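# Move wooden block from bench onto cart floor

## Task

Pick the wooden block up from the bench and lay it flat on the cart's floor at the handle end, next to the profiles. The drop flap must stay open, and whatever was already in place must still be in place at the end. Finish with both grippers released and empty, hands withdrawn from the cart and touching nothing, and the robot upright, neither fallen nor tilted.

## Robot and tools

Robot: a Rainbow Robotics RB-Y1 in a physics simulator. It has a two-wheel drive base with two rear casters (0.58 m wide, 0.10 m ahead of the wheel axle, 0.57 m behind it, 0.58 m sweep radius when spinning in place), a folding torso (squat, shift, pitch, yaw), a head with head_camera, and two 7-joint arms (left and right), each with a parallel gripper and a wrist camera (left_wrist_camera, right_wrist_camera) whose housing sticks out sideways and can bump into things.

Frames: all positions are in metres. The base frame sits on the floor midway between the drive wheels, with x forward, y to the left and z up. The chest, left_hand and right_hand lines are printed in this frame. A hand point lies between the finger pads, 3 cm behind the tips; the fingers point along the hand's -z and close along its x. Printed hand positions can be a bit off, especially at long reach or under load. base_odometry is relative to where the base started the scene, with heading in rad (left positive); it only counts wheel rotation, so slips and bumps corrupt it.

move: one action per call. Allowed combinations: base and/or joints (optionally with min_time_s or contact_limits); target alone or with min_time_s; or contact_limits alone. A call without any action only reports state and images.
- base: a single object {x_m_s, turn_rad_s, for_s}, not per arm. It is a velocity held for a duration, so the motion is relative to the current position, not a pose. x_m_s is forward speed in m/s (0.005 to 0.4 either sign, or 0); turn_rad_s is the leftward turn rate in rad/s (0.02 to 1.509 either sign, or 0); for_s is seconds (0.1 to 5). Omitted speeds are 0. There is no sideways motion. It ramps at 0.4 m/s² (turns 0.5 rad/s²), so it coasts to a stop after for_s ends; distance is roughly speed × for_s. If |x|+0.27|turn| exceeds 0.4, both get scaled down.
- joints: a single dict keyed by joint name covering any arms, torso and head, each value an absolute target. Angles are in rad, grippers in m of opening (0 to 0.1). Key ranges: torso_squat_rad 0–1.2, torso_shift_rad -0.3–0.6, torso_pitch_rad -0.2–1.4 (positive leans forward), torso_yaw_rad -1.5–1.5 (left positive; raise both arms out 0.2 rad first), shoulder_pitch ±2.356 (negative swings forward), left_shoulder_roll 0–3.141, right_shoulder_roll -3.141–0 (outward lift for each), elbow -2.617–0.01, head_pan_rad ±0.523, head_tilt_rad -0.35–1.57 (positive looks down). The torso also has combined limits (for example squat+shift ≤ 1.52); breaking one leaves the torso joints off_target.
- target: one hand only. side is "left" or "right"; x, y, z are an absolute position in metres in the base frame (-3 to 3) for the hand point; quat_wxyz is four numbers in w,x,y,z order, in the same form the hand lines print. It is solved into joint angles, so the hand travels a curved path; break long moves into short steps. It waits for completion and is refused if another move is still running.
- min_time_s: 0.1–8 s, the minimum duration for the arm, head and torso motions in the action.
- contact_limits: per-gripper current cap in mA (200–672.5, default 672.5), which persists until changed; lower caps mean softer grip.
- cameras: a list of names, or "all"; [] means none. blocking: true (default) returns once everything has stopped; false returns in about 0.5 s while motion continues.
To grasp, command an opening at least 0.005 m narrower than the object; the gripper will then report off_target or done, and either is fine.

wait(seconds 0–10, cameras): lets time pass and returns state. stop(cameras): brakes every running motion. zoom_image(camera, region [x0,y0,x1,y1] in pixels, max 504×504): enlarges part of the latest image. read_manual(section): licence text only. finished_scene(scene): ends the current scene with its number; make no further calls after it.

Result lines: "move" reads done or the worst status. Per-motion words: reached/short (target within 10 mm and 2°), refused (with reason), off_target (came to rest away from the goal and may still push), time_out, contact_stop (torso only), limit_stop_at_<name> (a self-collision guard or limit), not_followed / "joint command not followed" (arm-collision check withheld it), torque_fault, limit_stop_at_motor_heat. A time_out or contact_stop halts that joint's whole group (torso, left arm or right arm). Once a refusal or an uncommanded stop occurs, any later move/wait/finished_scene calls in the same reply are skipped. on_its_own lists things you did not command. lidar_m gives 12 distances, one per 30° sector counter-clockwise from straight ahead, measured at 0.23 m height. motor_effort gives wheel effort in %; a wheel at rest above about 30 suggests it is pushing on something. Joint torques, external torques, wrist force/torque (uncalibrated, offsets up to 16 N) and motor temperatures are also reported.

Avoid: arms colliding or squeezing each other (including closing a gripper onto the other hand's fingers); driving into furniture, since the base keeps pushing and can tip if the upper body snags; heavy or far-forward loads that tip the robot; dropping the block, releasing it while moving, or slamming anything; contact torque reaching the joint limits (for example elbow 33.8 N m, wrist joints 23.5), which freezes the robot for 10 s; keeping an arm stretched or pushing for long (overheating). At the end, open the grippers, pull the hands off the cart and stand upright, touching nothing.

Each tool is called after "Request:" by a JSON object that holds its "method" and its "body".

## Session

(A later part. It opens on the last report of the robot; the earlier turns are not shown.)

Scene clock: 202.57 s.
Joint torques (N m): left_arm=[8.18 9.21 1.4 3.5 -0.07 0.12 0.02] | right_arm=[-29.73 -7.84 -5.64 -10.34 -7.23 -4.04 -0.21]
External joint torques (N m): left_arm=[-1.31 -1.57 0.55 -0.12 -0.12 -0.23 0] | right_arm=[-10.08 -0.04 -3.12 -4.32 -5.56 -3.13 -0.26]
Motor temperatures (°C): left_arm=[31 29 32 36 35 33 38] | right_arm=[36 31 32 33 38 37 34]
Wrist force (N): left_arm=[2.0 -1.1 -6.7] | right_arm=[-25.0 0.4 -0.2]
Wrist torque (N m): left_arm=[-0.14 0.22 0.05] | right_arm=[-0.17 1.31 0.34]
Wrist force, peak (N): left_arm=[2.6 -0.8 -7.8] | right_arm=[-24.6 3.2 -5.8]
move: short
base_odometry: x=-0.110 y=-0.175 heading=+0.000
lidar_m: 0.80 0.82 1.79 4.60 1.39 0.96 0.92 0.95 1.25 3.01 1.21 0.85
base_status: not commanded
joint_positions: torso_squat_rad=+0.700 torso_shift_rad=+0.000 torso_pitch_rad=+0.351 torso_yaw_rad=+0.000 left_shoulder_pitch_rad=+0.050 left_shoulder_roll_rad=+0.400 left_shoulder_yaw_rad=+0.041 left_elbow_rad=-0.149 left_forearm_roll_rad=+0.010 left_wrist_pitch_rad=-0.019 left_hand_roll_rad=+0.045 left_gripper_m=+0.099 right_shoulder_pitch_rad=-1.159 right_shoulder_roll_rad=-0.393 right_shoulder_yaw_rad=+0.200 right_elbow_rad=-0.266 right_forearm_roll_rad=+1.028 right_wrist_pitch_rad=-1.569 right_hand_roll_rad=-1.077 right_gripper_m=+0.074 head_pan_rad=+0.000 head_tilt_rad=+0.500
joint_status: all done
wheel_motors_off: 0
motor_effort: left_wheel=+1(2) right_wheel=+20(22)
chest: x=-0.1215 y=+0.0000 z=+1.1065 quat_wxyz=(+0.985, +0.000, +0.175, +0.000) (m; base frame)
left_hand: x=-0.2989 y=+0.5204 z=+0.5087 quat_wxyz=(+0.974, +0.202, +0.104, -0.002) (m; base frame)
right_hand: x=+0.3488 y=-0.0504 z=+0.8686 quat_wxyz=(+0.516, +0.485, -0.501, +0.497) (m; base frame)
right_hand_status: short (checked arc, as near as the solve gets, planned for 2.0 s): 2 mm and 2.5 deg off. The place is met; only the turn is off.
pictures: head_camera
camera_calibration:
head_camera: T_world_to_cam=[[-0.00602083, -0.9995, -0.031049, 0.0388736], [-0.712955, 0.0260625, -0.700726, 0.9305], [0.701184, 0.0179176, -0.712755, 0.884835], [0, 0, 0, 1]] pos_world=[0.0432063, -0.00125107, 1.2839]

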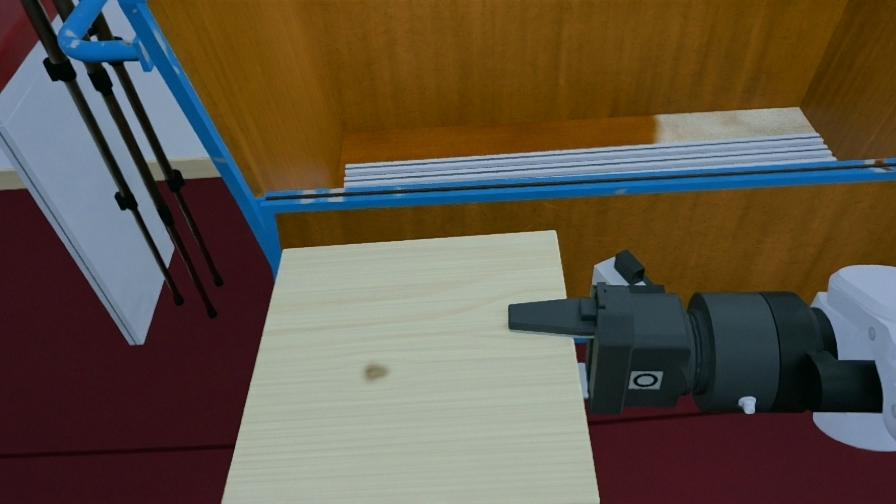

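Request:
{"method": "move", "body": {"base": {"x_m_s":0.15,"for_s":3.4}, "joints": {"left_shoulder_pitch_rad":0.5,"head_tilt_rad":0.7}, "cameras": ["head_camera","left_wrist_camera","right_wrist_camera"]}}

Scene clock: 224.33 s.
Joint torques (N m): left_arm=[17.76 8.82 1.72 7.12 -0.04 0.79 -0.02] | right_arm=[-28.8 -7.71 -6.03 -10.69 -7.06 -4.11 -0.22]
External joint torques (N m): left_arm=[-2.01 -1.52 0.83 -0.27 -0.08 -0.33 -0.05] | right_arm=[-9.14 0.09 -3.51 -4.67 -5.39 -3.2 -0.27]
Motor temperatures (°C): left_arm=[31 29 32 36 34 33 38] | right_arm=[37 31 32 33 38 37 34]
Wrist force (N): left_arm=[3.9 -1.3 -6.0] | right_arm=[-24.8 -0.4 0.3]
Wrist torque (N m): left_arm=[-0.12 0.29 0.08] | right_arm=[-0.21 1.37 0.34]
Wrist force, peak (N): left_arm=[4.0 -1.0 -7.8] | right_arm=[-25.8 -1.7 -0.1]
move: done
base_odometry: x=+0.400 y=-0.175 heading=+0.000
lidar_m: 0.29 0.30 0.42 3.67 2.16 1.51 1.43 1.48 1.95 4.64 0.45 0.32
base_status: done (sent for 3.4 of 3.4 s)
joint_positions: torso_squat_rad=+0.700 torso_shift_rad=+0.000 torso_pitch_rad=+0.351 torso_yaw_rad=+0.000 left_shoulder_pitch_rad=+0.500 left_shoulder_roll_rad=+0.400 left_shoulder_yaw_rad=+0.041 left_elbow_rad=-0.149 left_forearm_roll_rad=+0.010 left_wrist_pitch_rad=-0.019 left_hand_roll_rad=+0.045 left_gripper_m=+0.099 right_shoulder_pitch_rad=-1.159 right_shoulder_roll_rad=-0.393 right_shoulder_yaw_rad=+0.200 right_elbow_rad=-0.266 right_forearm_roll_rad=+1.028 right_wrist_pitch_rad=-1.569 right_hand_roll_rad=-1.077 right_gripper_m=+0.074 head_pan_rad=+0.000 head_tilt_rad=+0.700
joint_status: all done
wheel_motors_off: 0
motor_effort: left_wheel=+8(33) right_wheel=-6(48)
chest: x=-0.1215 y=+0.0001 z=+1.1065 quat_wxyz=(+0.985, +0.000, +0.175, +0.000) (m; base frame)
left_hand: x=-0.5951 y=+0.5002 z=+0.6761 quat_wxyz=(+0.922, +0.214, +0.320, +0.029) (m; base frame)
right_hand: x=+0.3488 y=-0.0504 z=+0.8687 quat_wxyz=(+0.516, +0.485, -0.501, +0.497) (m; base frame)
pictures: head_camera, left_wrist_camera, right_wrist_camera
camera_calibration:
head_camera: T_world_to_cam=[[-0.0121208, -0.999501, -0.0291523, 0.036242], [-0.837892, 0.0260632, -0.545214, 0.726358], [0.545702, 0.017818, -0.83779, 1.04072], [0, 0, 0, 1]] pos_world=[0.0411247, -0.00125081, 1.26898]
left_wrist_camera: T_world_to_cam=[[0.789555, 0.21786, -0.573707, 0.748224], [0.224379, -0.972619, -0.0605452, 0.690032], [-0.571188, -0.0809241, -0.81682, 0.325283], [0, 0, 0, 1]] pos_world=[-0.559795, 0.534453, 0.736736]
right_wrist_camera: T_world_to_cam=[[0.0264054, -0.00162548, -0.99965, 0.857824], [-0.878693, -0.476859, -0.022435, 0.329053], [-0.476656, 0.878978, -0.0140199, 0.294957], [0, 0, 0, 1]] pos_world=[0.407079, -0.100955, 0.869041]

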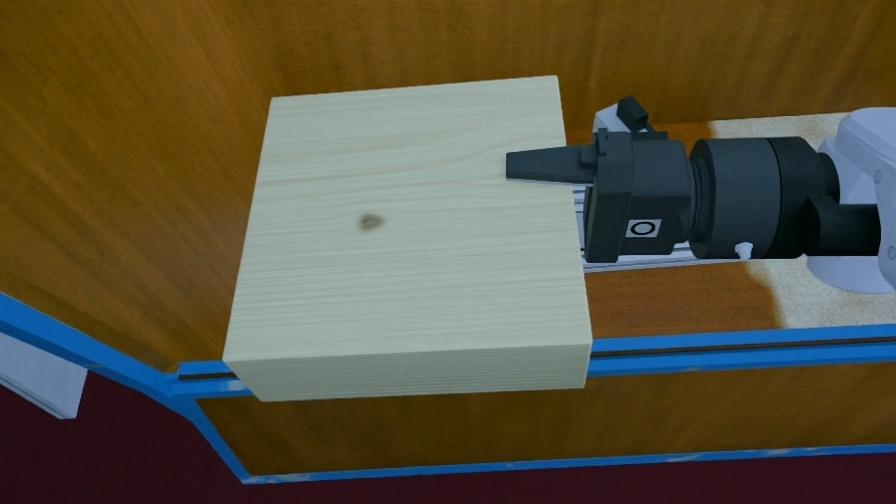

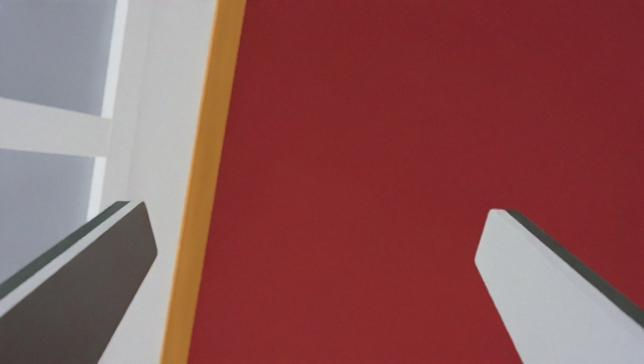

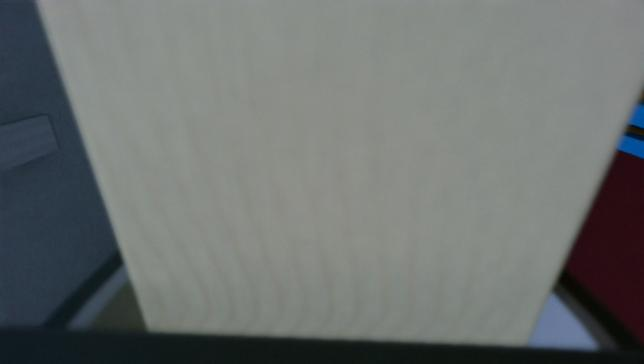

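Request:
{"method": "move", "body": {"base": {"x_m_s":-0.2,"for_s":2.4}, "cameras": []}}

Request:
{"method": "move", "body": {"target": {"side":"right","x":0.4,"y":-0.2,"z":0.87,"quat_wxyz":[0.6533,0.2706,-0.6533,0.2706]}, "min_time_s": 3, "cameras": ["head_camera"]}}

Request:
{"method": "move", "body": {"joints": {"torso_yaw_rad":0.7,"torso_squat_rad":0.4,"torso_shift_rad":0.1}, "min_time_s": 4, "cameras": ["head_camera"]}}

Scene clock: 245.97 s.
Joint torques (N m): left_arm=[17.47 8.57 1.72 7.25 0 0.76 0.04] | right_arm=[-28.65 -7.26 -6.05 -10.81 -7.17 -3.84 -0.2]
External joint torques (N m): left_arm=[-2.29 -1.77 0.83 -0.14 -0.05 -0.35 0.01] | right_arm=[-8.99 0.55 -3.52 -4.79 -5.49 -2.94 -0.25]
Motor temperatures (°C): left_arm=[31 29 32 36 34 33 38] | right_arm=[37 31 32 32 38 37 34]
Wrist force (N): left_arm=[4.8 -1.6 -6.5] | right_arm=[-24.4 0.2 0.4]
Wrist torque (N m): left_arm=[-0.10 0.38 0.05] | right_arm=[-0.18 1.31 0.33]
Wrist force, peak (N): left_arm=[4.5 -2.0 -6.9] | right_arm=[-25.7 1.1 0.9]
move: done
base_odometry: x=-0.080 y=-0.175 heading=+0.001
lidar_m: 0.77 0.80 1.77 4.68 1.45 1.00 0.95 0.98 1.30 3.13 1.17 0.82
base_status: done (sent for 2.4 of 2.4 s)
joint_positions: torso_squat_rad=+0.700 torso_shift_rad=+0.000 torso_pitch_rad=+0.351 torso_yaw_rad=+0.000 left_shoulder_pitch_rad=+0.500 left_shoulder_roll_rad=+0.400 left_shoulder_yaw_rad=+0.041 left_elbow_rad=-0.149 left_forearm_roll_rad=+0.010 left_wrist_pitch_rad=-0.019 left_hand_roll_rad=+0.045 left_gripper_m=+0.099 right_shoulder_pitch_rad=-1.159 right_shoulder_roll_rad=-0.393 right_shoulder_yaw_rad=+0.200 right_elbow_rad=-0.266 right_forearm_roll_rad=+1.028 right_wrist_pitch_rad=-1.569 right_hand_roll_rad=-1.077 right_gripper_m=+0.074 head_pan_rad=+0.000 head_tilt_rad=+0.700
joint_status: not commanded
wheel_motors_off: 0
motor_effort: left_wheel=+15(37) right_wheel=-14(28)
chest: x=-0.1216 y=+0.0001 z=+1.1065 quat_wxyz=(+0.985, +0.000, +0.174, +0.000) (m; base frame)
left_hand: x=-0.5952 y=+0.5002 z=+0.6761 quat_wxyz=(+0.922, +0.214, +0.320, +0.029) (m; base frame)
right_hand: x=+0.3488 y=-0.0504 z=+0.8687 quat_wxyz=(+0.516, +0.485, -0.501, +0.497) (m; base frame)
pictures: none
No camera images: "cameras" was empty.

Scene clock: 249.30 s.
Joint torques (N m): left_arm=[17.17 8.78 1.8 7.02 0 0.73 0.08] | right_arm=[-20.76 -10.25 -9.91 -17.64 -6.4 -2.22 -0.59]
External joint torques (N m): left_arm=[-2.6 -1.56 0.9 -0.37 -0.04 -0.38 0.05] | right_arm=[-8.23 -0.36 -5.08 -9.55 -5.06 -1.74 -0.64]
Motor temperatures (°C): left_arm=[31 29 32 36 34 33 38] | right_arm=[37 31 32 32 38 37 34]
Wrist force (N): left_arm=[4.9 -1.3 -5.9] | right_arm=[-24.4 0.9 0.2]
Wrist torque (N m): left_arm=[-0.11 0.44 0.07] | right_arm=[-0.11 1.37 0.31]
Wrist force, peak (N): left_arm=[5.3 -1.4 -6.4] | right_arm=[-25.4 -0.5 0.3]
move: done
base_odometry: x=-0.080 y=-0.175 heading=+0.001
lidar_m: 0.77 0.81 1.77 4.70 1.43 1.01 0.95 0.99 1.31 3.12 1.17 0.83
base_status: not commanded
joint_positions: torso_squat_rad=+0.700 torso_shift_rad=+0.000 torso_pitch_rad=+0.351 torso_yaw_rad=+0.000 left_shoulder_pitch_rad=+0.500 left_shoulder_roll_rad=+0.400 left_shoulder_yaw_rad=+0.041 left_elbow_rad=-0.149 left_forearm_roll_rad=+0.010 left_wrist_pitch_rad=-0.019 left_hand_roll_rad=+0.045 left_gripper_m=+0.099 right_shoulder_pitch_rad=-0.520 right_shoulder_roll_rad=-0.510 right_shoulder_yaw_rad=-0.033 right_elbow_rad=-1.163 right_forearm_roll_rad=+0.889 right_wrist_pitch_rad=-0.857 right_hand_roll_rad=-1.293 right_gripper_m=+0.074 head_pan_rad=+0.000 head_tilt_rad=+0.700
joint_status: all done
wheel_motors_off: 0
motor_effort: left_wheel=+14(15) right_wheel=-14(16)
chest: x=-0.1216 y=+0.0001 z=+1.1065 quat_wxyz=(+0.985, +0.000, +0.174, +0.000) (m; base frame)
left_hand: x=-0.5952 y=+0.5002 z=+0.6761 quat_wxyz=(+0.922, +0.214, +0.320, +0.029) (m; base frame)
right_hand: x=+0.3989 y=-0.2004 z=+0.8684 quat_wxyz=(+0.651, +0.273, -0.655, +0.271) (m; base frame)
right_hand_status: reached (checked arc, planned for 3.0 s): 2 mm and 0.4 deg off.
pictures: head_camera
camera_calibration:
head_camera: T_world_to_cam=[[-0.0121133, -0.999502, -0.029153, 0.0362414], [-0.837816, 0.0260598, -0.54533, 0.726417], [0.545818, 0.0178191, -0.837714, 1.04067], [0, 0, 0, 1]] pos_world=[0.0410247, -0.00125083, 1.26898]

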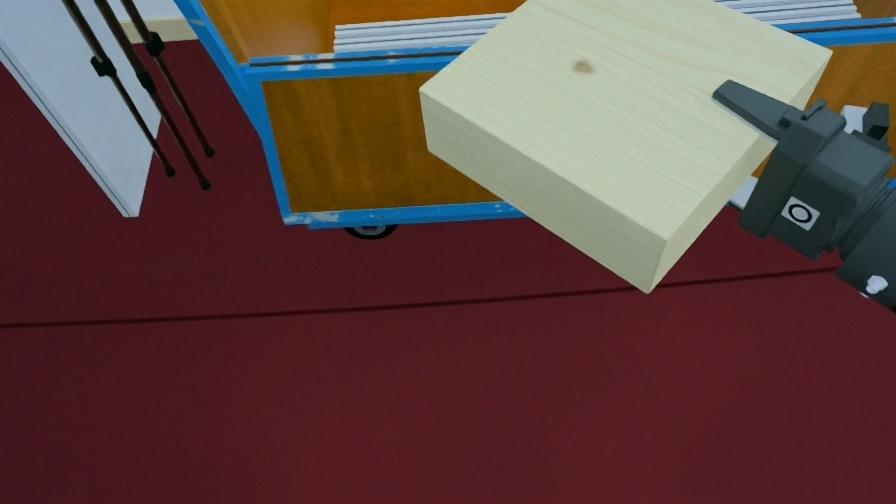

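Scene clock: 253.60 s.
Joint torques (N m): left_arm=[14.76 13.92 2.44 5.77 0.03 0.57 0.04] | right_arm=[-23.99 -4.69 -7.99 -18.6 -6.33 -2.72 -0.73]
External joint torques (N m): left_arm=[-1.97 -2.4 1.14 -0.39 -0.05 -0.34 0.01] | right_arm=[-8.87 0.74 -5.16 -9.58 -5.11 -2.03 -0.78]
Motor temperatures (°C): left_arm=[31 29 32 36 34 33 38] | right_arm=[37 31 32 33 38 37 34]
Wrist force (N): left_arm=[4.2 -2.6 -6.0] | right_arm=[-24.2 -2.2 5.7]
Wrist torque (N m): left_arm=[-0.03 0.40 0.05] | right_arm=[-0.18 1.27 0.34]
Wrist force, peak (N): left_arm=[5.1 -1.2 -6.5] | right_arm=[-24.5 -2.0 4.9]
move: done
base_odometry: x=-0.080 y=-0.175 heading=+0.001
lidar_m: 0.78 0.81 1.78 4.70 1.45 1.00 0.95 0.99 1.31 3.13 1.16 0.81
base_status: not commanded
joint_positions: torso_squat_rad=+0.400 torso_shift_rad=+0.100 torso_pitch_rad=+0.351 torso_yaw_rad=+0.700 left_shoulder_pitch_rad=+0.500 left_shoulder_roll_rad=+0.400 left_shoulder_yaw_rad=+0.041 left_elbow_rad=-0.149 left_forearm_roll_rad=+0.010 left_wrist_pitch_rad=-0.019 left_hand_roll_rad=+0.045 left_gripper_m=+0.099 right_shoulder_pitch_rad=-0.520 right_shoulder_roll_rad=-0.510 right_shoulder_yaw_rad=-0.033 right_elbow_rad=-1.163 right_forearm_roll_rad=+0.889 right_wrist_pitch_rad=-0.856 right_hand_roll_rad=-1.293 right_gripper_m=+0.074 head_pan_rad=+0.000 head_tilt_rad=+0.700
joint_status: all done
wheel_motors_off: 0
motor_effort: left_wheel=+13(15) right_wheel=-15(16)
chest: x=-0.0570 y=+0.0001 z=+1.2126 quat_wxyz=(+0.925, +0.060, +0.164, +0.338) (m; base frame)
left_hand: x=-0.7677 y=+0.1914 z=+0.8691 quat_wxyz=(+0.832, +0.207, +0.367, +0.362) (m; base frame)
right_hand: x=+0.4587 y=+0.2143 z=+0.9759 quat_wxyz=(+0.492, +0.544, -0.559, +0.387) (m; base frame)
pictures: head_camera
camera_calibration:
head_camera: T_world_to_cam=[[0.592782, -0.765409, -0.250516, 0.343083], [-0.721396, -0.366346, -0.587689, 0.896378], [0.358047, 0.529093, -0.769326, 1.00056], [0, 0, 0, 1]] pos_world=[0.0850215, 0.0615922, 1.3825]

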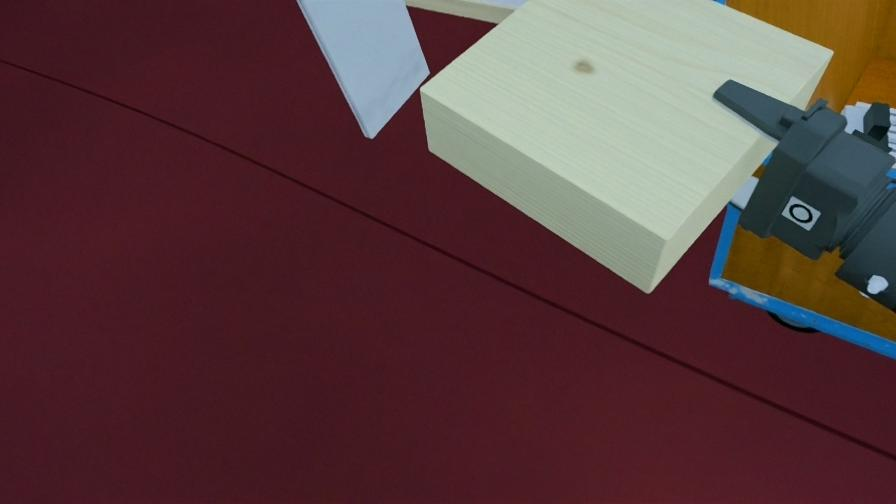

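Request:
{"method": "move", "body": {"target": {"side":"right","x":0.42,"y":0.03,"z":1.08,"quat_wxyz":[0.5,0.5,-0.5,0.5]}, "min_time_s": 3, "cameras": ["head_camera"]}}

Request:
{"method": "move", "body": {"joints": {"torso_pitch_rad":0.9,"torso_squat_rad":0.35,"head_tilt_rad":0.4,"head_pan_rad":-0.3}, "min_time_s": 4, "cameras": ["head_camera"]}}

Scene clock: 258.80 s.
Joint torques (N m): left_arm=[14.66 14.25 2.31 5.88 0.15 0.68 0.03] | right_arm=[-11.69 -12.95 -13.81 -12.32 -6.41 2.03 -0.72]
External joint torques (N m): left_arm=[-2.06 -2.07 1.02 -0.28 0.07 -0.23 -0.01] | right_arm=[-5.88 -0.84 -6.28 -6.1 -4.92 1.55 -0.77]
Motor temperatures (°C): left_arm=[31 29 32 36 34 33 38] | right_arm=[36 31 32 33 38 37 34]
Wrist force (N): left_arm=[4.2 -2.9 -5.4] | right_arm=[-24.4 0.5 0.9]
Wrist torque (N m): left_arm=[0.00 0.40 0.07] | right_arm=[-0.21 1.34 0.34]
Wrist force, peak (N): left_arm=[4.5 -3.0 -5.8] | right_arm=[-24.9 -2.4 5.2]
move: done
base_odometry: x=-0.080 y=-0.175 heading=+0.001
lidar_m: 0.78 0.80 1.77 4.69 1.44 1.00 0.95 0.99 1.31 3.12 1.16 0.82
base_status: not commanded
joint_positions: torso_squat_rad=+0.400 torso_shift_rad=+0.100 torso_pitch_rad=+0.351 torso_yaw_rad=+0.700 left_shoulder_pitch_rad=+0.500 left_shoulder_roll_rad=+0.400 left_shoulder_yaw_rad=+0.041 left_elbow_rad=-0.149 left_forearm_roll_rad=+0.010 left_wrist_pitch_rad=-0.019 left_hand_roll_rad=+0.045 left_gripper_m=+0.099 right_shoulder_pitch_rad=+0.074 right_shoulder_roll_rad=-0.980 right_shoulder_yaw_rad=-0.427 right_elbow_rad=-1.922 right_forearm_roll_rad=+0.902 right_wrist_pitch_rad=-0.916 right_hand_roll_rad=-1.833 right_gripper_m=+0.074 head_pan_rad=+0.000 head_tilt_rad=+0.700
joint_status: all done
wheel_motors_off: 0
motor_effort: left_wheel=+14(14) right_wheel=-14(17)
chest: x=-0.0570 y=+0.0002 z=+1.2126 quat_wxyz=(+0.925, +0.060, +0.164, +0.338) (m; base frame)
left_hand: x=-0.7677 y=+0.1914 z=+0.8691 quat_wxyz=(+0.832, +0.207, +0.367, +0.362) (m; base frame)
right_hand: x=+0.4198 y=+0.0299 z=+1.0785 quat_wxyz=(+0.501, +0.500, -0.499, +0.500) (m; base frame)
right_hand_status: reached (checked arc, planned for 3.0 s): 2 mm and 0.2 deg off.
pictures: head_camera
camera_calibration:
head_camera: T_world_to_cam=[[0.592837, -0.765381, -0.250473, 0.343041], [-0.72135, -0.366403, -0.587709, 0.896464], [0.358047, 0.529095, -0.769325, 1.00064], [0, 0, 0, 1]] pos_world=[0.0850217, 0.0615921, 1.3826]

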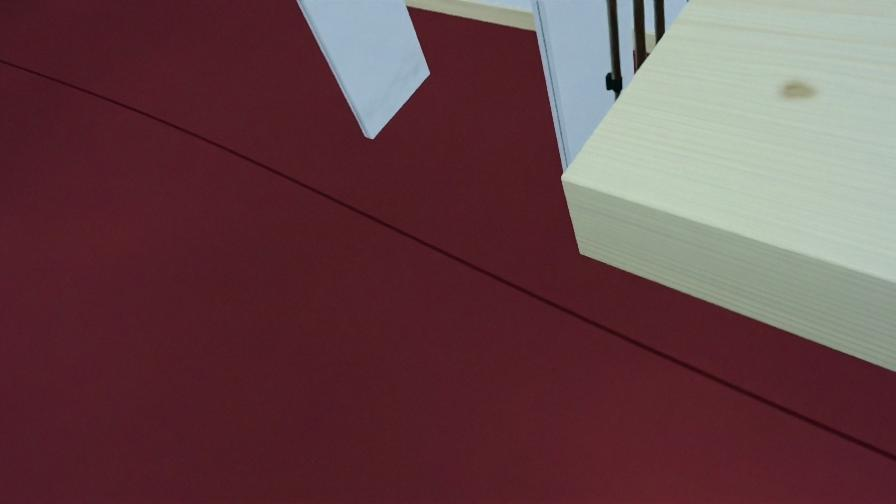

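Scene clock: 263.10 s.
Joint torques (N m): left_arm=[18.53 17.71 2.63 7.48 -0.04 1.05 0.07] | right_arm=[-6.8 -6.2 -7.72 -15.96 -6.39 -2.16 -0.65]
External joint torques (N m): left_arm=[-2.27 -2.3 1.04 0 -0.13 -0.27 0.03] | right_arm=[-6.43 -0.5 -3.36 -7.96 -4.98 -1.62 -0.69]
Motor temperatures (°C): left_arm=[31 29 32 36 34 33 38] | right_arm=[36 31 32 33 38 37 34]
Wrist force (N): left_arm=[5.3 -4.1 -2.4] | right_arm=[-21.6 -11.6 0.6]
Wrist torque (N m): left_arm=[0.11 0.45 0.02] | right_arm=[-0.98 1.09 0.29]
Wrist force, peak (N): left_arm=[5.0 -2.0 -5.7] | right_arm=[-24.9 -3.5 0.7]
move: done
base_odometry: x=-0.080 y=-0.175 heading=+0.001
lidar_m: 0.78 0.81 1.78 4.70 1.44 1.00 0.95 1.00 1.30 3.11 1.17 0.81
base_status: not commanded
joint_positions: torso_squat_rad=+0.350 torso_shift_rad=+0.100 torso_pitch_rad=+0.901 torso_yaw_rad=+0.700 left_shoulder_pitch_rad=+0.500 left_shoulder_roll_rad=+0.400 left_shoulder_yaw_rad=+0.041 left_elbow_rad=-0.149 left_forearm_roll_rad=+0.010 left_wrist_pitch_rad=-0.019 left_hand_roll_rad=+0.045 left_gripper_m=+0.099 right_shoulder_pitch_rad=+0.074 right_shoulder_roll_rad=-0.980 right_shoulder_yaw_rad=-0.428 right_elbow_rad=-1.921 right_forearm_roll_rad=+0.902 right_wrist_pitch_rad=-0.916 right_hand_roll_rad=-1.833 right_gripper_m=+0.074 head_pan_rad=-0.300 head_tilt_rad=+0.400
joint_status: all done
wheel_motors_off: 0
motor_effort: left_wheel=+13(14) right_wheel=-14(16)
chest: x=+0.0804 y=+0.0002 z=+1.1269 quat_wxyz=(+0.846, +0.149, +0.409, +0.309) (m; base frame)
left_hand: x=-0.7051 y=+0.1915 z=+1.2054 quat_wxyz=(+0.701, +0.297, +0.579, +0.292) (m; base frame)
right_hand: x=+0.4174 y=+0.0296 z=+0.7633 quat_wxyz=(+0.618, +0.616, -0.344, +0.345) (m; base frame)
pictures: head_camera
camera_calibration:
head_camera: T_world_to_cam=[[0.222402, -0.917549, -0.329607, 0.365186], [-0.93653, -0.107081, -0.333835, 0.698422], [0.271016, 0.382932, -0.883127, 0.965784], [0, 0, 0, 1]] pos_world=[0.311132, 0.0400337, 1.20644]

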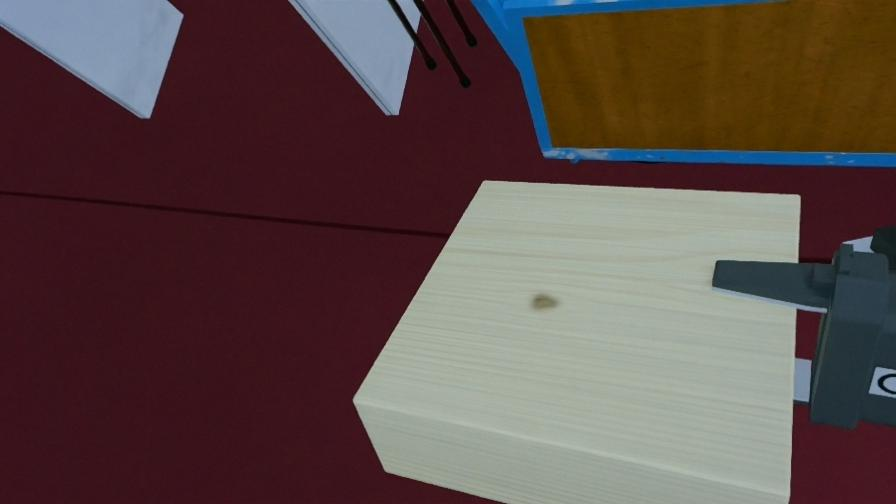

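Request:
{"method": "move", "body": {"target": {"side":"right","x":0.48,"y":0.0,"z":0.80,"quat_wxyz":[0.4873,0.5123,-0.4873,0.5123]}, "min_time_s": 3, "cameras": ["head_camera"]}}

Request:
{"method": "move", "body": {"base": {"x_m_s":0.15,"for_s":3.0}, "cameras": ["head_camera","right_wrist_camera","left_wrist_camera"]}}

Scene clock: 268.13 s.
Joint torques (N m): left_arm=[18.58 17.68 2.34 7.39 -0.03 1.12 0.05] | right_arm=[-10.44 -10.12 -10.34 -13.44 -7.27 -1.05 -0.01]
External joint torques (N m): left_arm=[-2.21 -2.33 0.75 -0.09 -0.12 -0.2 0] | right_arm=[-8.04 -1.09 -4.54 -6.16 -5.58 -0.87 -0.06]
Motor temperatures (°C): left_arm=[31 29 32 36 34 33 38] | right_arm=[36 31 32 33 38 37 34]
Wrist force (N): left_arm=[4.9 -3.4 -2.5] | right_arm=[-24.3 0.5 0.6]
Wrist torque (N m): left_arm=[0.03 0.38 0.04] | right_arm=[-0.17 1.41 0.31]
Wrist force, peak (N): left_arm=[5.3 -4.4 -2.7] | right_arm=[-24.8 0.1 0.6]
move: done
base_odometry: x=-0.080 y=-0.175 heading=+0.001
lidar_m: 0.77 0.80 1.77 4.69 1.44 1.00 0.95 0.99 1.29 3.12 1.16 0.83
base_status: not commanded
joint_positions: torso_squat_rad=+0.350 torso_shift_rad=+0.100 torso_pitch_rad=+0.901 torso_yaw_rad=+0.700 left_shoulder_pitch_rad=+0.500 left_shoulder_roll_rad=+0.400 left_shoulder_yaw_rad=+0.041 left_elbow_rad=-0.149 left_forearm_roll_rad=+0.010 left_wrist_pitch_rad=-0.019 left_hand_roll_rad=+0.045 left_gripper_m=+0.099 right_shoulder_pitch_rad=-0.053 right_shoulder_roll_rad=-1.083 right_shoulder_yaw_rad=-0.588 right_elbow_rad=-1.816 right_forearm_roll_rad=+0.903 right_wrist_pitch_rad=-1.114 right_hand_roll_rad=-1.478 right_gripper_m=+0.074 head_pan_rad=-0.300 head_tilt_rad=+0.400
joint_status: all done
wheel_motors_off: 0
motor_effort: left_wheel=+13(14) right_wheel=-14(15)
chest: x=+0.0804 y=+0.0002 z=+1.1269 quat_wxyz=(+0.846, +0.149, +0.409, +0.309) (m; base frame)
left_hand: x=-0.7051 y=+0.1915 z=+1.2054 quat_wxyz=(+0.701, +0.297, +0.579, +0.292) (m; base frame)
right_hand: x=+0.4794 y=-0.0002 z=+0.7988 quat_wxyz=(+0.490, +0.511, -0.486, +0.512) (m; base frame)
right_hand_status: reached (checked arc, planned for 3.0 s): 1 mm and 0.3 deg off.
pictures: head_camera
camera_calibration:
head_camera: T_world_to_cam=[[0.222402, -0.917549, -0.329607, 0.365186], [-0.93653, -0.107081, -0.333835, 0.698422], [0.271016, 0.382932, -0.883127, 0.965784], [0, 0, 0, 1]] pos_world=[0.311132, 0.0400337, 1.20644]

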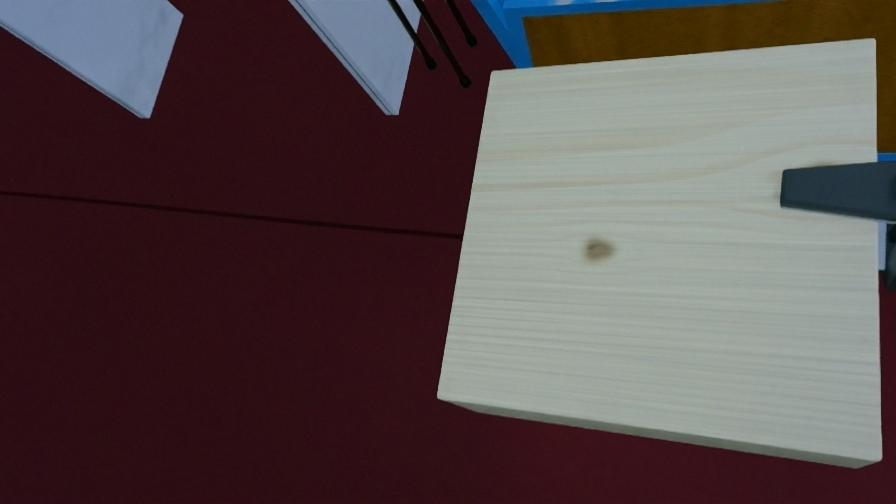

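Scene clock: 271.83 s.
Joint torques (N m): left_arm=[18.84 17.81 2.54 7.29 0.02 1 -0.01] | right_arm=[-9.31 -9.29 -9.85 -14.05 -7.57 -0.89 -0.13]
External joint torques (N m): left_arm=[-1.96 -2.2 0.95 -0.19 -0.07 -0.32 -0.06] | right_arm=[-6.92 -0.26 -4.06 -6.78 -5.88 -0.71 -0.18]
Motor temperatures (°C): left_arm=[31 29 32 36 34 33 38] | right_arm=[36 31 32 33 38 37 34]
Wrist force (N): left_arm=[6.0 -2.9 -2.7] | right_arm=[-23.9 0.6 0.7]
Wrist torque (N m): left_arm=[-0.07 0.53 0.03] | right_arm=[-0.14 1.44 0.30]
Wrist force, peak (N): left_arm=[5.5 -4.2 -3.0] | right_arm=[-25.3 1.7 0.8]
move: done
base_odometry: x=+0.370 y=-0.174 heading=+0.002
lidar_m: 0.32 0.33 0.45 3.78 2.11 1.47 1.39 1.44 1.90 4.56 0.51 0.34
base_status: done (sent for 3 of 3 s)
joint_positions: torso_squat_rad=+0.350 torso_shift_rad=+0.100 torso_pitch_rad=+0.901 torso_yaw_rad=+0.700 left_shoulder_pitch_rad=+0.500 left_shoulder_roll_rad=+0.400 left_shoulder_yaw_rad=+0.041 left_elbow_rad=-0.149 left_forearm_roll_rad=+0.010 left_wrist_pitch_rad=-0.019 left_hand_roll_rad=+0.045 left_gripper_m=+0.099 right_shoulder_pitch_rad=-0.053 right_shoulder_roll_rad=-1.083 right_shoulder_yaw_rad=-0.588 right_elbow_rad=-1.816 right_forearm_roll_rad=+0.903 right_wrist_pitch_rad=-1.114 right_hand_roll_rad=-1.478 right_gripper_m=+0.074 head_pan_rad=-0.300 head_tilt_rad=+0.400
joint_status: not commanded
wheel_motors_off: 0
motor_effort: left_wheel=+4(32) right_wheel=-5(33)
chest: x=+0.0804 y=+0.0001 z=+1.1269 quat_wxyz=(+0.846, +0.149, +0.409, +0.309) (m; base frame)
left_hand: x=-0.7050 y=+0.1915 z=+1.2055 quat_wxyz=(+0.701, +0.297, +0.579, +0.292) (m; base frame)
right_hand: x=+0.4795 y=-0.0003 z=+0.7987 quat_wxyz=(+0.490, +0.511, -0.486, +0.512) (m; base frame)
pictures: head_camera, left_wrist_camera, right_wrist_camera
camera_calibration:
head_camera: T_world_to_cam=[[0.222384, -0.917536, -0.329657, 0.365218], [-0.936588, -0.107124, -0.333658, 0.698195], [0.270829, 0.382953, -0.883175, 0.965812], [0, 0, 0, 1]] pos_world=[0.311133, 0.0400335, 1.20634]
left_wrist_camera: T_world_to_cam=[[0.148916, 0.771175, -0.618962, 0.702908], [0.514739, -0.594904, -0.61736, 1.25016], [-0.844315, -0.226669, -0.485544, 0.105974], [0, 0, 0, 1]] pos_world=[-0.658702, 0.225679, 1.25832]
right_wrist_camera: T_world_to_cam=[[0.0248508, 0.0230543, -0.999425, 0.785071], [-0.836276, -0.547289, -0.0334187, 0.454635], [-0.547745, 0.836626, 0.00567921, 0.330511], [0, 0, 0, 1]] pos_world=[0.541727, -0.0457968, 0.797936]

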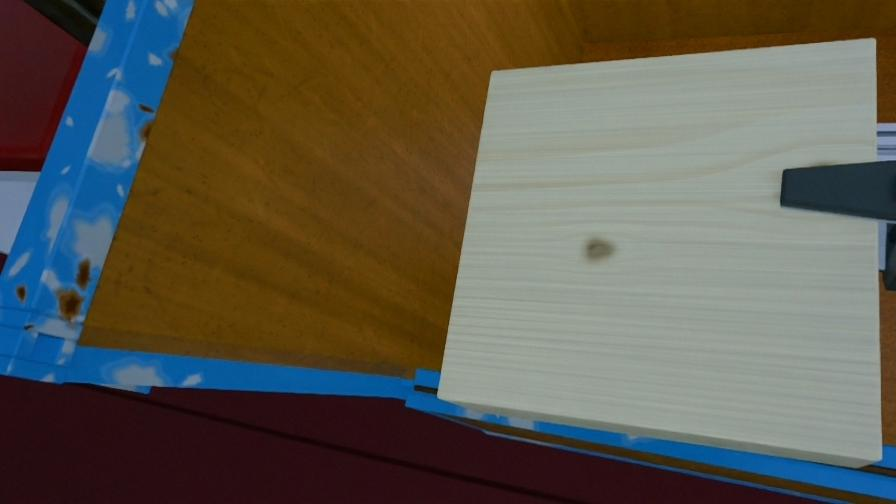

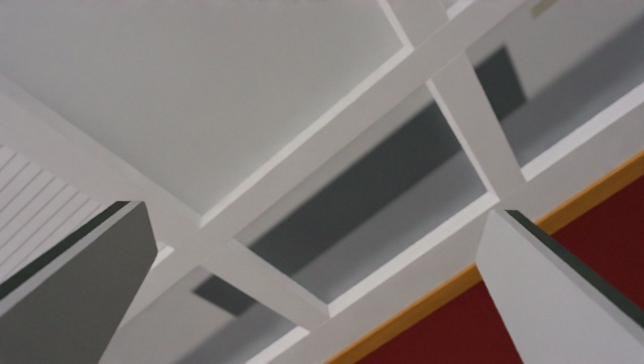

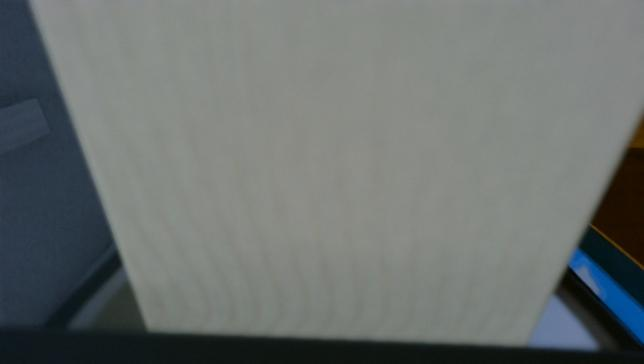

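Request:
{"method": "move", "body": {"joints": {"torso_squat_rad":0.8,"torso_shift_rad":0.3}, "min_time_s": 5, "cameras": ["head_camera","right_wrist_camera"]}}

Scene clock: 280.73 s.
Joint torques (N m): left_arm=[18.67 17.33 2.47 7.51 0.05 1.02 0] | right_arm=[-19.5 -16.57 -9.45 -14.3 -7.62 -0.96 -0.18]
External joint torques (N m): left_arm=[-2.14 -2.66 0.88 0.02 -0.05 -0.3 -0.04] | right_arm=[-17.14 -7.54 -3.65 -7.03 -5.93 -0.77 -0.23]
Motor temperatures (°C): left_arm=[31 29 32 36 34 33 38] | right_arm=[35 31 32 33 38 37 34]
Wrist force (N): left_arm=[5.5 -3.6 -2.5] | right_arm=[-24.3 0.3 0.7]
Wrist torque (N m): left_arm=[0.06 0.50 0.00] | right_arm=[-0.13 1.40 0.33]
Wrist force, peak (N): left_arm=[5.4 -3.8 -3.4] | right_arm=[-26.0 0.1 1.0]
move: done
base_odometry: x=+0.370 y=-0.174 heading=+0.001
lidar_m: 0.32 0.34 0.45 3.76 2.12 1.48 1.40 1.45 1.91 4.55 0.51 0.35
base_status: not commanded
joint_positions: torso_squat_rad=+0.800 torso_shift_rad=+0.299 torso_pitch_rad=+0.899 torso_yaw_rad=+0.699 left_shoulder_pitch_rad=+0.500 left_shoulder_roll_rad=+0.400 left_shoulder_yaw_rad=+0.041 left_elbow_rad=-0.149 left_forearm_roll_rad=+0.010 left_wrist_pitch_rad=-0.019 left_hand_roll_rad=+0.045 left_gripper_m=+0.099 right_shoulder_pitch_rad=-0.051 right_shoulder_roll_rad=-1.081 right_shoulder_yaw_rad=-0.588 right_elbow_rad=-1.816 right_forearm_roll_rad=+0.903 right_wrist_pitch_rad=-1.114 right_hand_roll_rad=-1.478 right_gripper_m=+0.074 head_pan_rad=-0.300 head_tilt_rad=+0.400
joint_status: all done
wheel_motors_off: 0
motor_effort: left_wheel=+5(6) right_wheel=+19(21)
chest: x=+0.1579 y=+0.0002 z=+0.9391 quat_wxyz=(+0.846, +0.149, +0.408, +0.308) (m; base frame)
left_hand: x=-0.6276 y=+0.1920 z=+1.0159 quat_wxyz=(+0.702, +0.297, +0.578, +0.292) (m; base frame)
right_hand: x=+0.5569 y=-0.0009 z=+0.6109 quat_wxyz=(+0.491, +0.511, -0.486, +0.512) (m; base frame)
pictures: head_camera, right_wrist_camera
camera_calibration:
head_camera: T_world_to_cam=[[0.222514, -0.917918, -0.328504, 0.285074], [-0.935952, -0.106804, -0.335539, 0.709752], [0.272912, 0.382126, -0.882892, 0.778389], [0, 0, 0, 1]] pos_world=[0.388429, 0.0400361, 1.01903]
right_wrist_camera: T_world_to_cam=[[0.0239547, 0.0214971, -0.999482, 0.595981], [-0.836765, -0.546637, -0.031812, 0.512054], [-0.547037, 0.837094, 0.00489356, 0.374627], [0, 0, 0, 1]] pos_world=[0.619127, -0.0465025, 0.610129]

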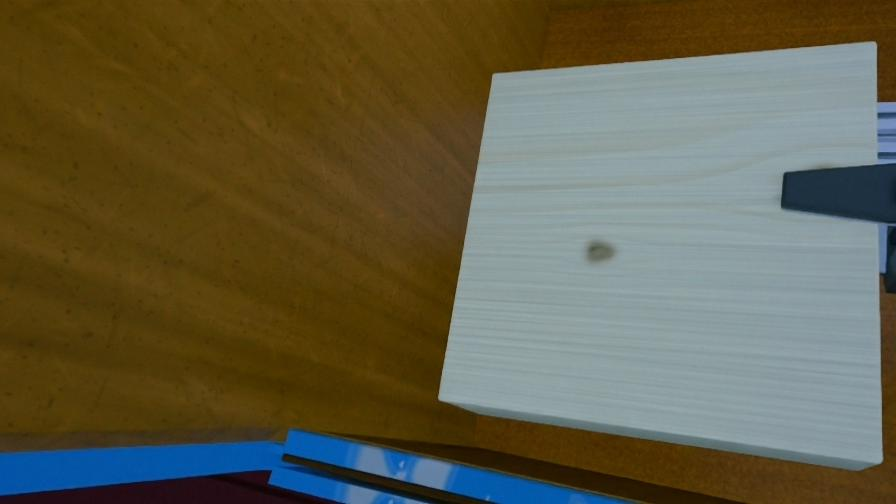

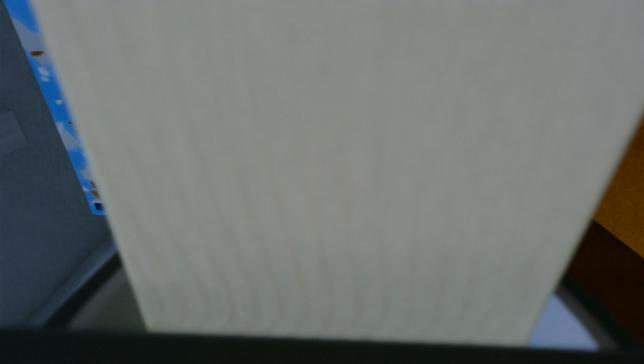

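Request:
{"method": "move", "body": {"joints": {"torso_squat_rad":0.6,"torso_shift_rad":0.22}, "min_time_s": 2.5, "cameras": ["head_camera"]}}

Scene clock: 287.93 s.
Joint torques (N m): left_arm=[18.42 17.93 2.69 7.37 -0.01 1.04 -0.08] | right_arm=[-10.35 -10.1 -9.6 -14.64 -7.6 -0.88 -0.06]
External joint torques (N m): left_arm=[-2.38 -2.09 1.1 -0.11 -0.1 -0.28 -0.13] | right_arm=[-7.96 -1.07 -3.81 -7.36 -5.91 -0.7 -0.11]
Motor temperatures (°C): left_arm=[31 29 32 36 34 33 38] | right_arm=[35 31 32 33 38 37 34]
Wrist force (N): left_arm=[5.1 -3.6 -1.9] | right_arm=[-24.3 0.6 0.6]
Wrist torque (N m): left_arm=[0.06 0.43 0.02] | right_arm=[-0.18 1.39 0.30]
Wrist force, peak (N): left_arm=[5.6 -3.9 -3.3] | right_arm=[-25.0 1.1 0.7]
move: done
base_odometry: x=+0.370 y=-0.174 heading=+0.001
lidar_m: 0.33 0.34 0.46 3.77 2.10 1.47 1.39 1.45 1.91 4.56 0.51 0.35
base_status: not commanded
joint_positions: torso_squat_rad=+0.600 torso_shift_rad=+0.220 torso_pitch_rad=+0.901 torso_yaw_rad=+0.700 left_shoulder_pitch_rad=+0.500 left_shoulder_roll_rad=+0.400 left_shoulder_yaw_rad=+0.041 left_elbow_rad=-0.149 left_forearm_roll_rad=+0.010 left_wrist_pitch_rad=-0.019 left_hand_roll_rad=+0.045 left_gripper_m=+0.099 right_shoulder_pitch_rad=-0.053 right_shoulder_roll_rad=-1.083 right_shoulder_yaw_rad=-0.588 right_elbow_rad=-1.816 right_forearm_roll_rad=+0.903 right_wrist_pitch_rad=-1.114 right_hand_roll_rad=-1.478 right_gripper_m=+0.074 head_pan_rad=-0.300 head_tilt_rad=+0.400
joint_status: all done
wheel_motors_off: 0
motor_effort: left_wheel=+2(7) right_wheel=-1(20)
chest: x=+0.1408 y=+0.0001 z=+1.0364 quat_wxyz=(+0.846, +0.149, +0.409, +0.309) (m; base frame)
left_hand: x=-0.6446 y=+0.1915 z=+1.1150 quat_wxyz=(+0.701, +0.297, +0.579, +0.292) (m; base frame)
right_hand: x=+0.5399 y=-0.0003 z=+0.7081 quat_wxyz=(+0.490, +0.511, -0.486, +0.512) (m; base frame)
pictures: head_camera
camera_calibration:
head_camera: T_world_to_cam=[[0.222237, -0.917561, -0.329685, 0.321948], [-0.936596, -0.106951, -0.33369, 0.72459], [0.27092, 0.38294, -0.883153, 0.869506], [0, 0, 0, 1]] pos_world=[0.371532, 0.039934, 1.11584]

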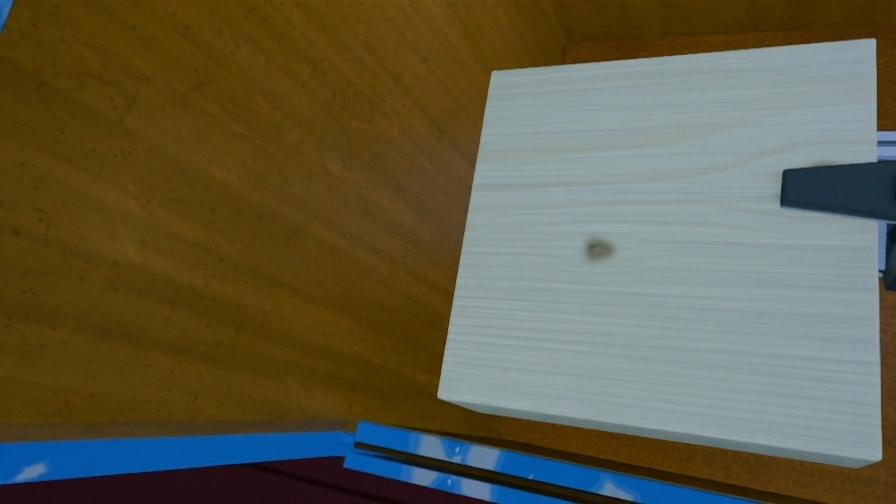

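Request:
{"method": "move", "body": {"target": {"side":"right","x":0.52,"y":0.01,"z":0.60,"quat_wxyz":[0.4873,0.5123,-0.4873,0.5123]}, "min_time_s": 2.5, "cameras": ["head_camera"]}}

Request:
{"method": "move", "body": {"target": {"side":"right","x":0.505,"y":0.02,"z":0.52,"quat_wxyz":[0.4873,0.5123,-0.4873,0.5123]}, "min_time_s": 2.5, "cameras": ["head_camera","right_wrist_camera"]}}

Scene clock: 292.30 s.
Joint torques (N m): left_arm=[18.25 17.51 2.36 7.3 0.09 1.11 -0.03] | right_arm=[-8.58 -5.15 -1.96 -14.53 -6.29 -5.81 -0.31]
External joint torques (N m): left_arm=[-2.54 -2.5 0.77 -0.18 0 -0.21 -0.08] | right_arm=[-5.66 3.33 2.3 -7.48 -4.7 -5 -0.36]
Motor temperatures (°C): left_arm=[32 29 32 36 34 33 38] | right_arm=[35 31 32 33 38 37 34]
Wrist force (N): left_arm=[5.2 -3.4 -2.5] | right_arm=[-24.5 -6.1 3.0]
Wrist torque (N m): left_arm=[0.04 0.49 0.10] | right_arm=[-1.30 1.60 0.58]
Wrist force, peak (N): left_arm=[5.8 -4.2 -2.9] | right_arm=[-25.6 -5.9 2.4]
move: done
base_odometry: x=+0.370 y=-0.174 heading=+0.001
lidar_m: 0.32 0.33 0.46 3.77 2.12 1.47 1.40 1.45 1.91 4.56 0.49 0.34
base_status: not commanded
joint_positions: torso_squat_rad=+0.600 torso_shift_rad=+0.220 torso_pitch_rad=+0.901 torso_yaw_rad=+0.700 left_shoulder_pitch_rad=+0.500 left_shoulder_roll_rad=+0.400 left_shoulder_yaw_rad=+0.041 left_elbow_rad=-0.149 left_forearm_roll_rad=+0.010 left_wrist_pitch_rad=-0.019 left_hand_roll_rad=+0.045 left_gripper_m=+0.099 right_shoulder_pitch_rad=-0.232 right_shoulder_roll_rad=-0.995 right_shoulder_yaw_rad=-0.366 right_elbow_rad=-1.404 right_forearm_roll_rad=+0.917 right_wrist_pitch_rad=-1.232 right_hand_roll_rad=-1.128 right_gripper_m=+0.074 head_pan_rad=-0.300 head_tilt_rad=+0.400
joint_status: all done
wheel_motors_off: 0
motor_effort: left_wheel=+2(3) right_wheel=-1(2)
chest: x=+0.1408 y=+0.0001 z=+1.0364 quat_wxyz=(+0.846, +0.149, +0.409, +0.309) (m; base frame)
left_hand: x=-0.6446 y=+0.1915 z=+1.1150 quat_wxyz=(+0.701, +0.297, +0.579, +0.292) (m; base frame)
right_hand: x=+0.5200 y=+0.0092 z=+0.5996 quat_wxyz=(+0.491, +0.509, -0.486, +0.513) (m; base frame)
right_hand_status: reached (checked arc, planned for 2.5 s): 1 mm and 0.6 deg off.
pictures: head_camera
camera_calibration:
head_camera: T_world_to_cam=[[0.222291, -0.917555, -0.329666, 0.32194], [-0.936583, -0.107003, -0.333709, 0.724642], [0.270921, 0.382941, -0.883152, 0.869593], [0, 0, 0, 1]] pos_world=[0.371532, 0.0399339, 1.11594]

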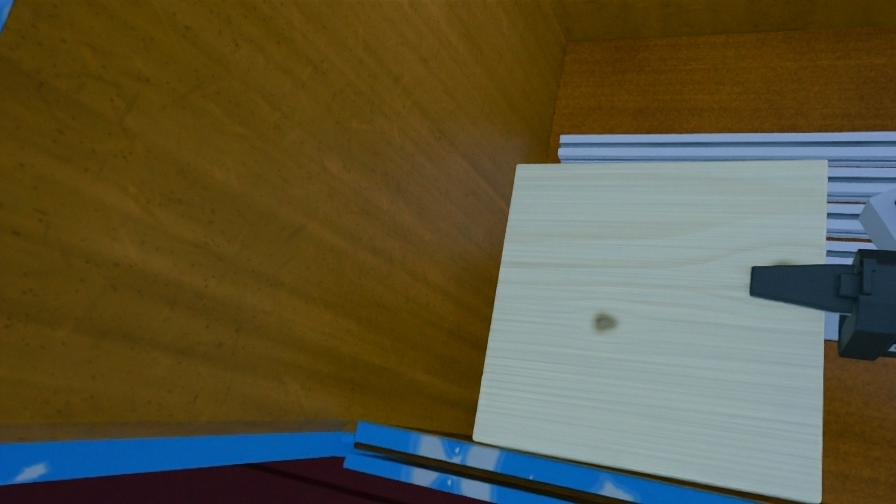

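Scene clock: 295.13 s.
Joint torques (N m): left_arm=[18.77 17.64 2.29 7.24 0.07 1 0.17] | right_arm=[-1.06 4.42 6.21 -10.16 -1.62 -10.66 -1.08]
External joint torques (N m): left_arm=[-2.03 -2.37 0.7 -0.24 -0.02 -0.32 0.13] | right_arm=[3.59 12.33 8.85 -4.56 -0.27 -9.36 -1.13]
Motor temperatures (°C): left_arm=[32 29 32 36 34 33 38] | right_arm=[35 31 32 33 38 37 34]
Wrist force (N): left_arm=[4.8 -3.2 -1.8] | right_arm=[-23.2 -22.8 7.4]
Wrist torque (N m): left_arm=[0.03 0.42 0.07] | right_arm=[-1.35 1.92 1.05]
Wrist force, peak (N): left_arm=[5.7 -4.3 -3.0] | right_arm=[-21.4 -39.8 16.4]
move: done
base_odometry: x=+0.370 y=-0.174 heading=+0.001
lidar_m: 0.31 0.32 0.43 3.76 2.11 1.49 1.39 1.45 1.90 4.56 0.48 0.33
base_status: not commanded
joint_positions: torso_squat_rad=+0.600 torso_shift_rad=+0.220 torso_pitch_rad=+0.900 torso_yaw_rad=+0.700 left_shoulder_pitch_rad=+0.500 left_shoulder_roll_rad=+0.400 left_shoulder_yaw_rad=+0.041 left_elbow_rad=-0.149 left_forearm_roll_rad=+0.010 left_wrist_pitch_rad=-0.019 left_hand_roll_rad=+0.045 left_gripper_m=+0.099 right_shoulder_pitch_rad=-0.507 right_shoulder_roll_rad=-0.940 right_shoulder_yaw_rad=-0.214 right_elbow_rad=-0.865 right_forearm_roll_rad=+0.947 right_wrist_pitch_rad=-1.405 right_hand_roll_rad=-0.817 right_gripper_m=+0.074 head_pan_rad=-0.300 head_tilt_rad=+0.400
joint_status: all done
wheel_motors_off: 0
motor_effort: left_wheel=-10(11) right_wheel=-7(8)
chest: x=+0.1407 y=+0.0001 z=+1.0365 quat_wxyz=(+0.846, +0.149, +0.409, +0.309) (m; base frame)
left_hand: x=-0.6447 y=+0.1916 z=+1.1147 quat_wxyz=(+0.701, +0.297, +0.579, +0.292) (m; base frame)
right_hand: x=+0.5074 y=+0.0188 z=+0.5203 quat_wxyz=(+0.489, +0.509, -0.488, +0.513) (m; base frame)
right_hand_status: reached (checked arc, planned for 2.5 s): 3 mm and 0.4 deg off.
pictures: head_camera, right_wrist_camera
camera_calibration:
head_camera: T_world_to_cam=[[0.222305, -0.917613, -0.329496, 0.321835], [-0.936436, -0.106873, -0.334165, 0.725063], [0.27142, 0.382838, -0.883044, 0.869493], [0, 0, 0, 1]] pos_world=[0.371432, 0.0399344, 1.11613]
right_wrist_camera: T_world_to_cam=[[0.0312847, 0.0230332, -0.999245, 0.50235], [-0.83738, -0.545243, -0.0387851, 0.482436], [-0.545725, 0.837962, 0.00222982, 0.332203], [0, 0, 0, 1]] pos_world=[0.569558, -0.0268987, 0.519941]

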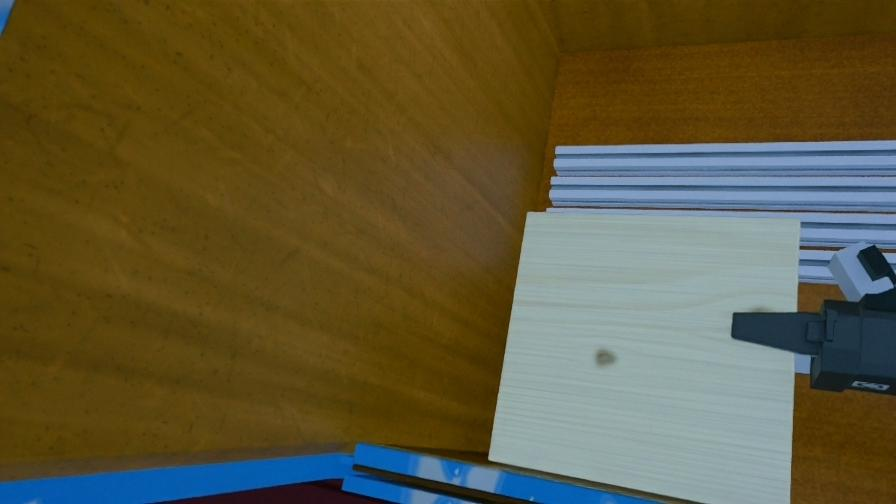

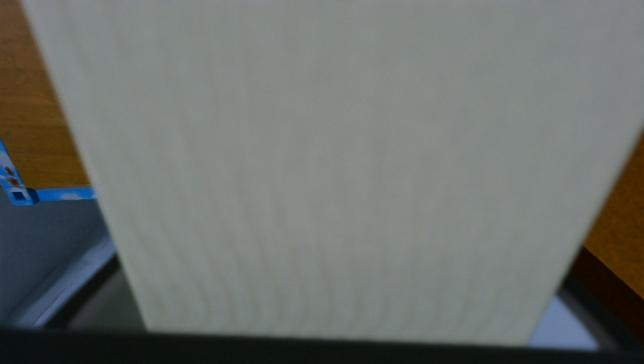

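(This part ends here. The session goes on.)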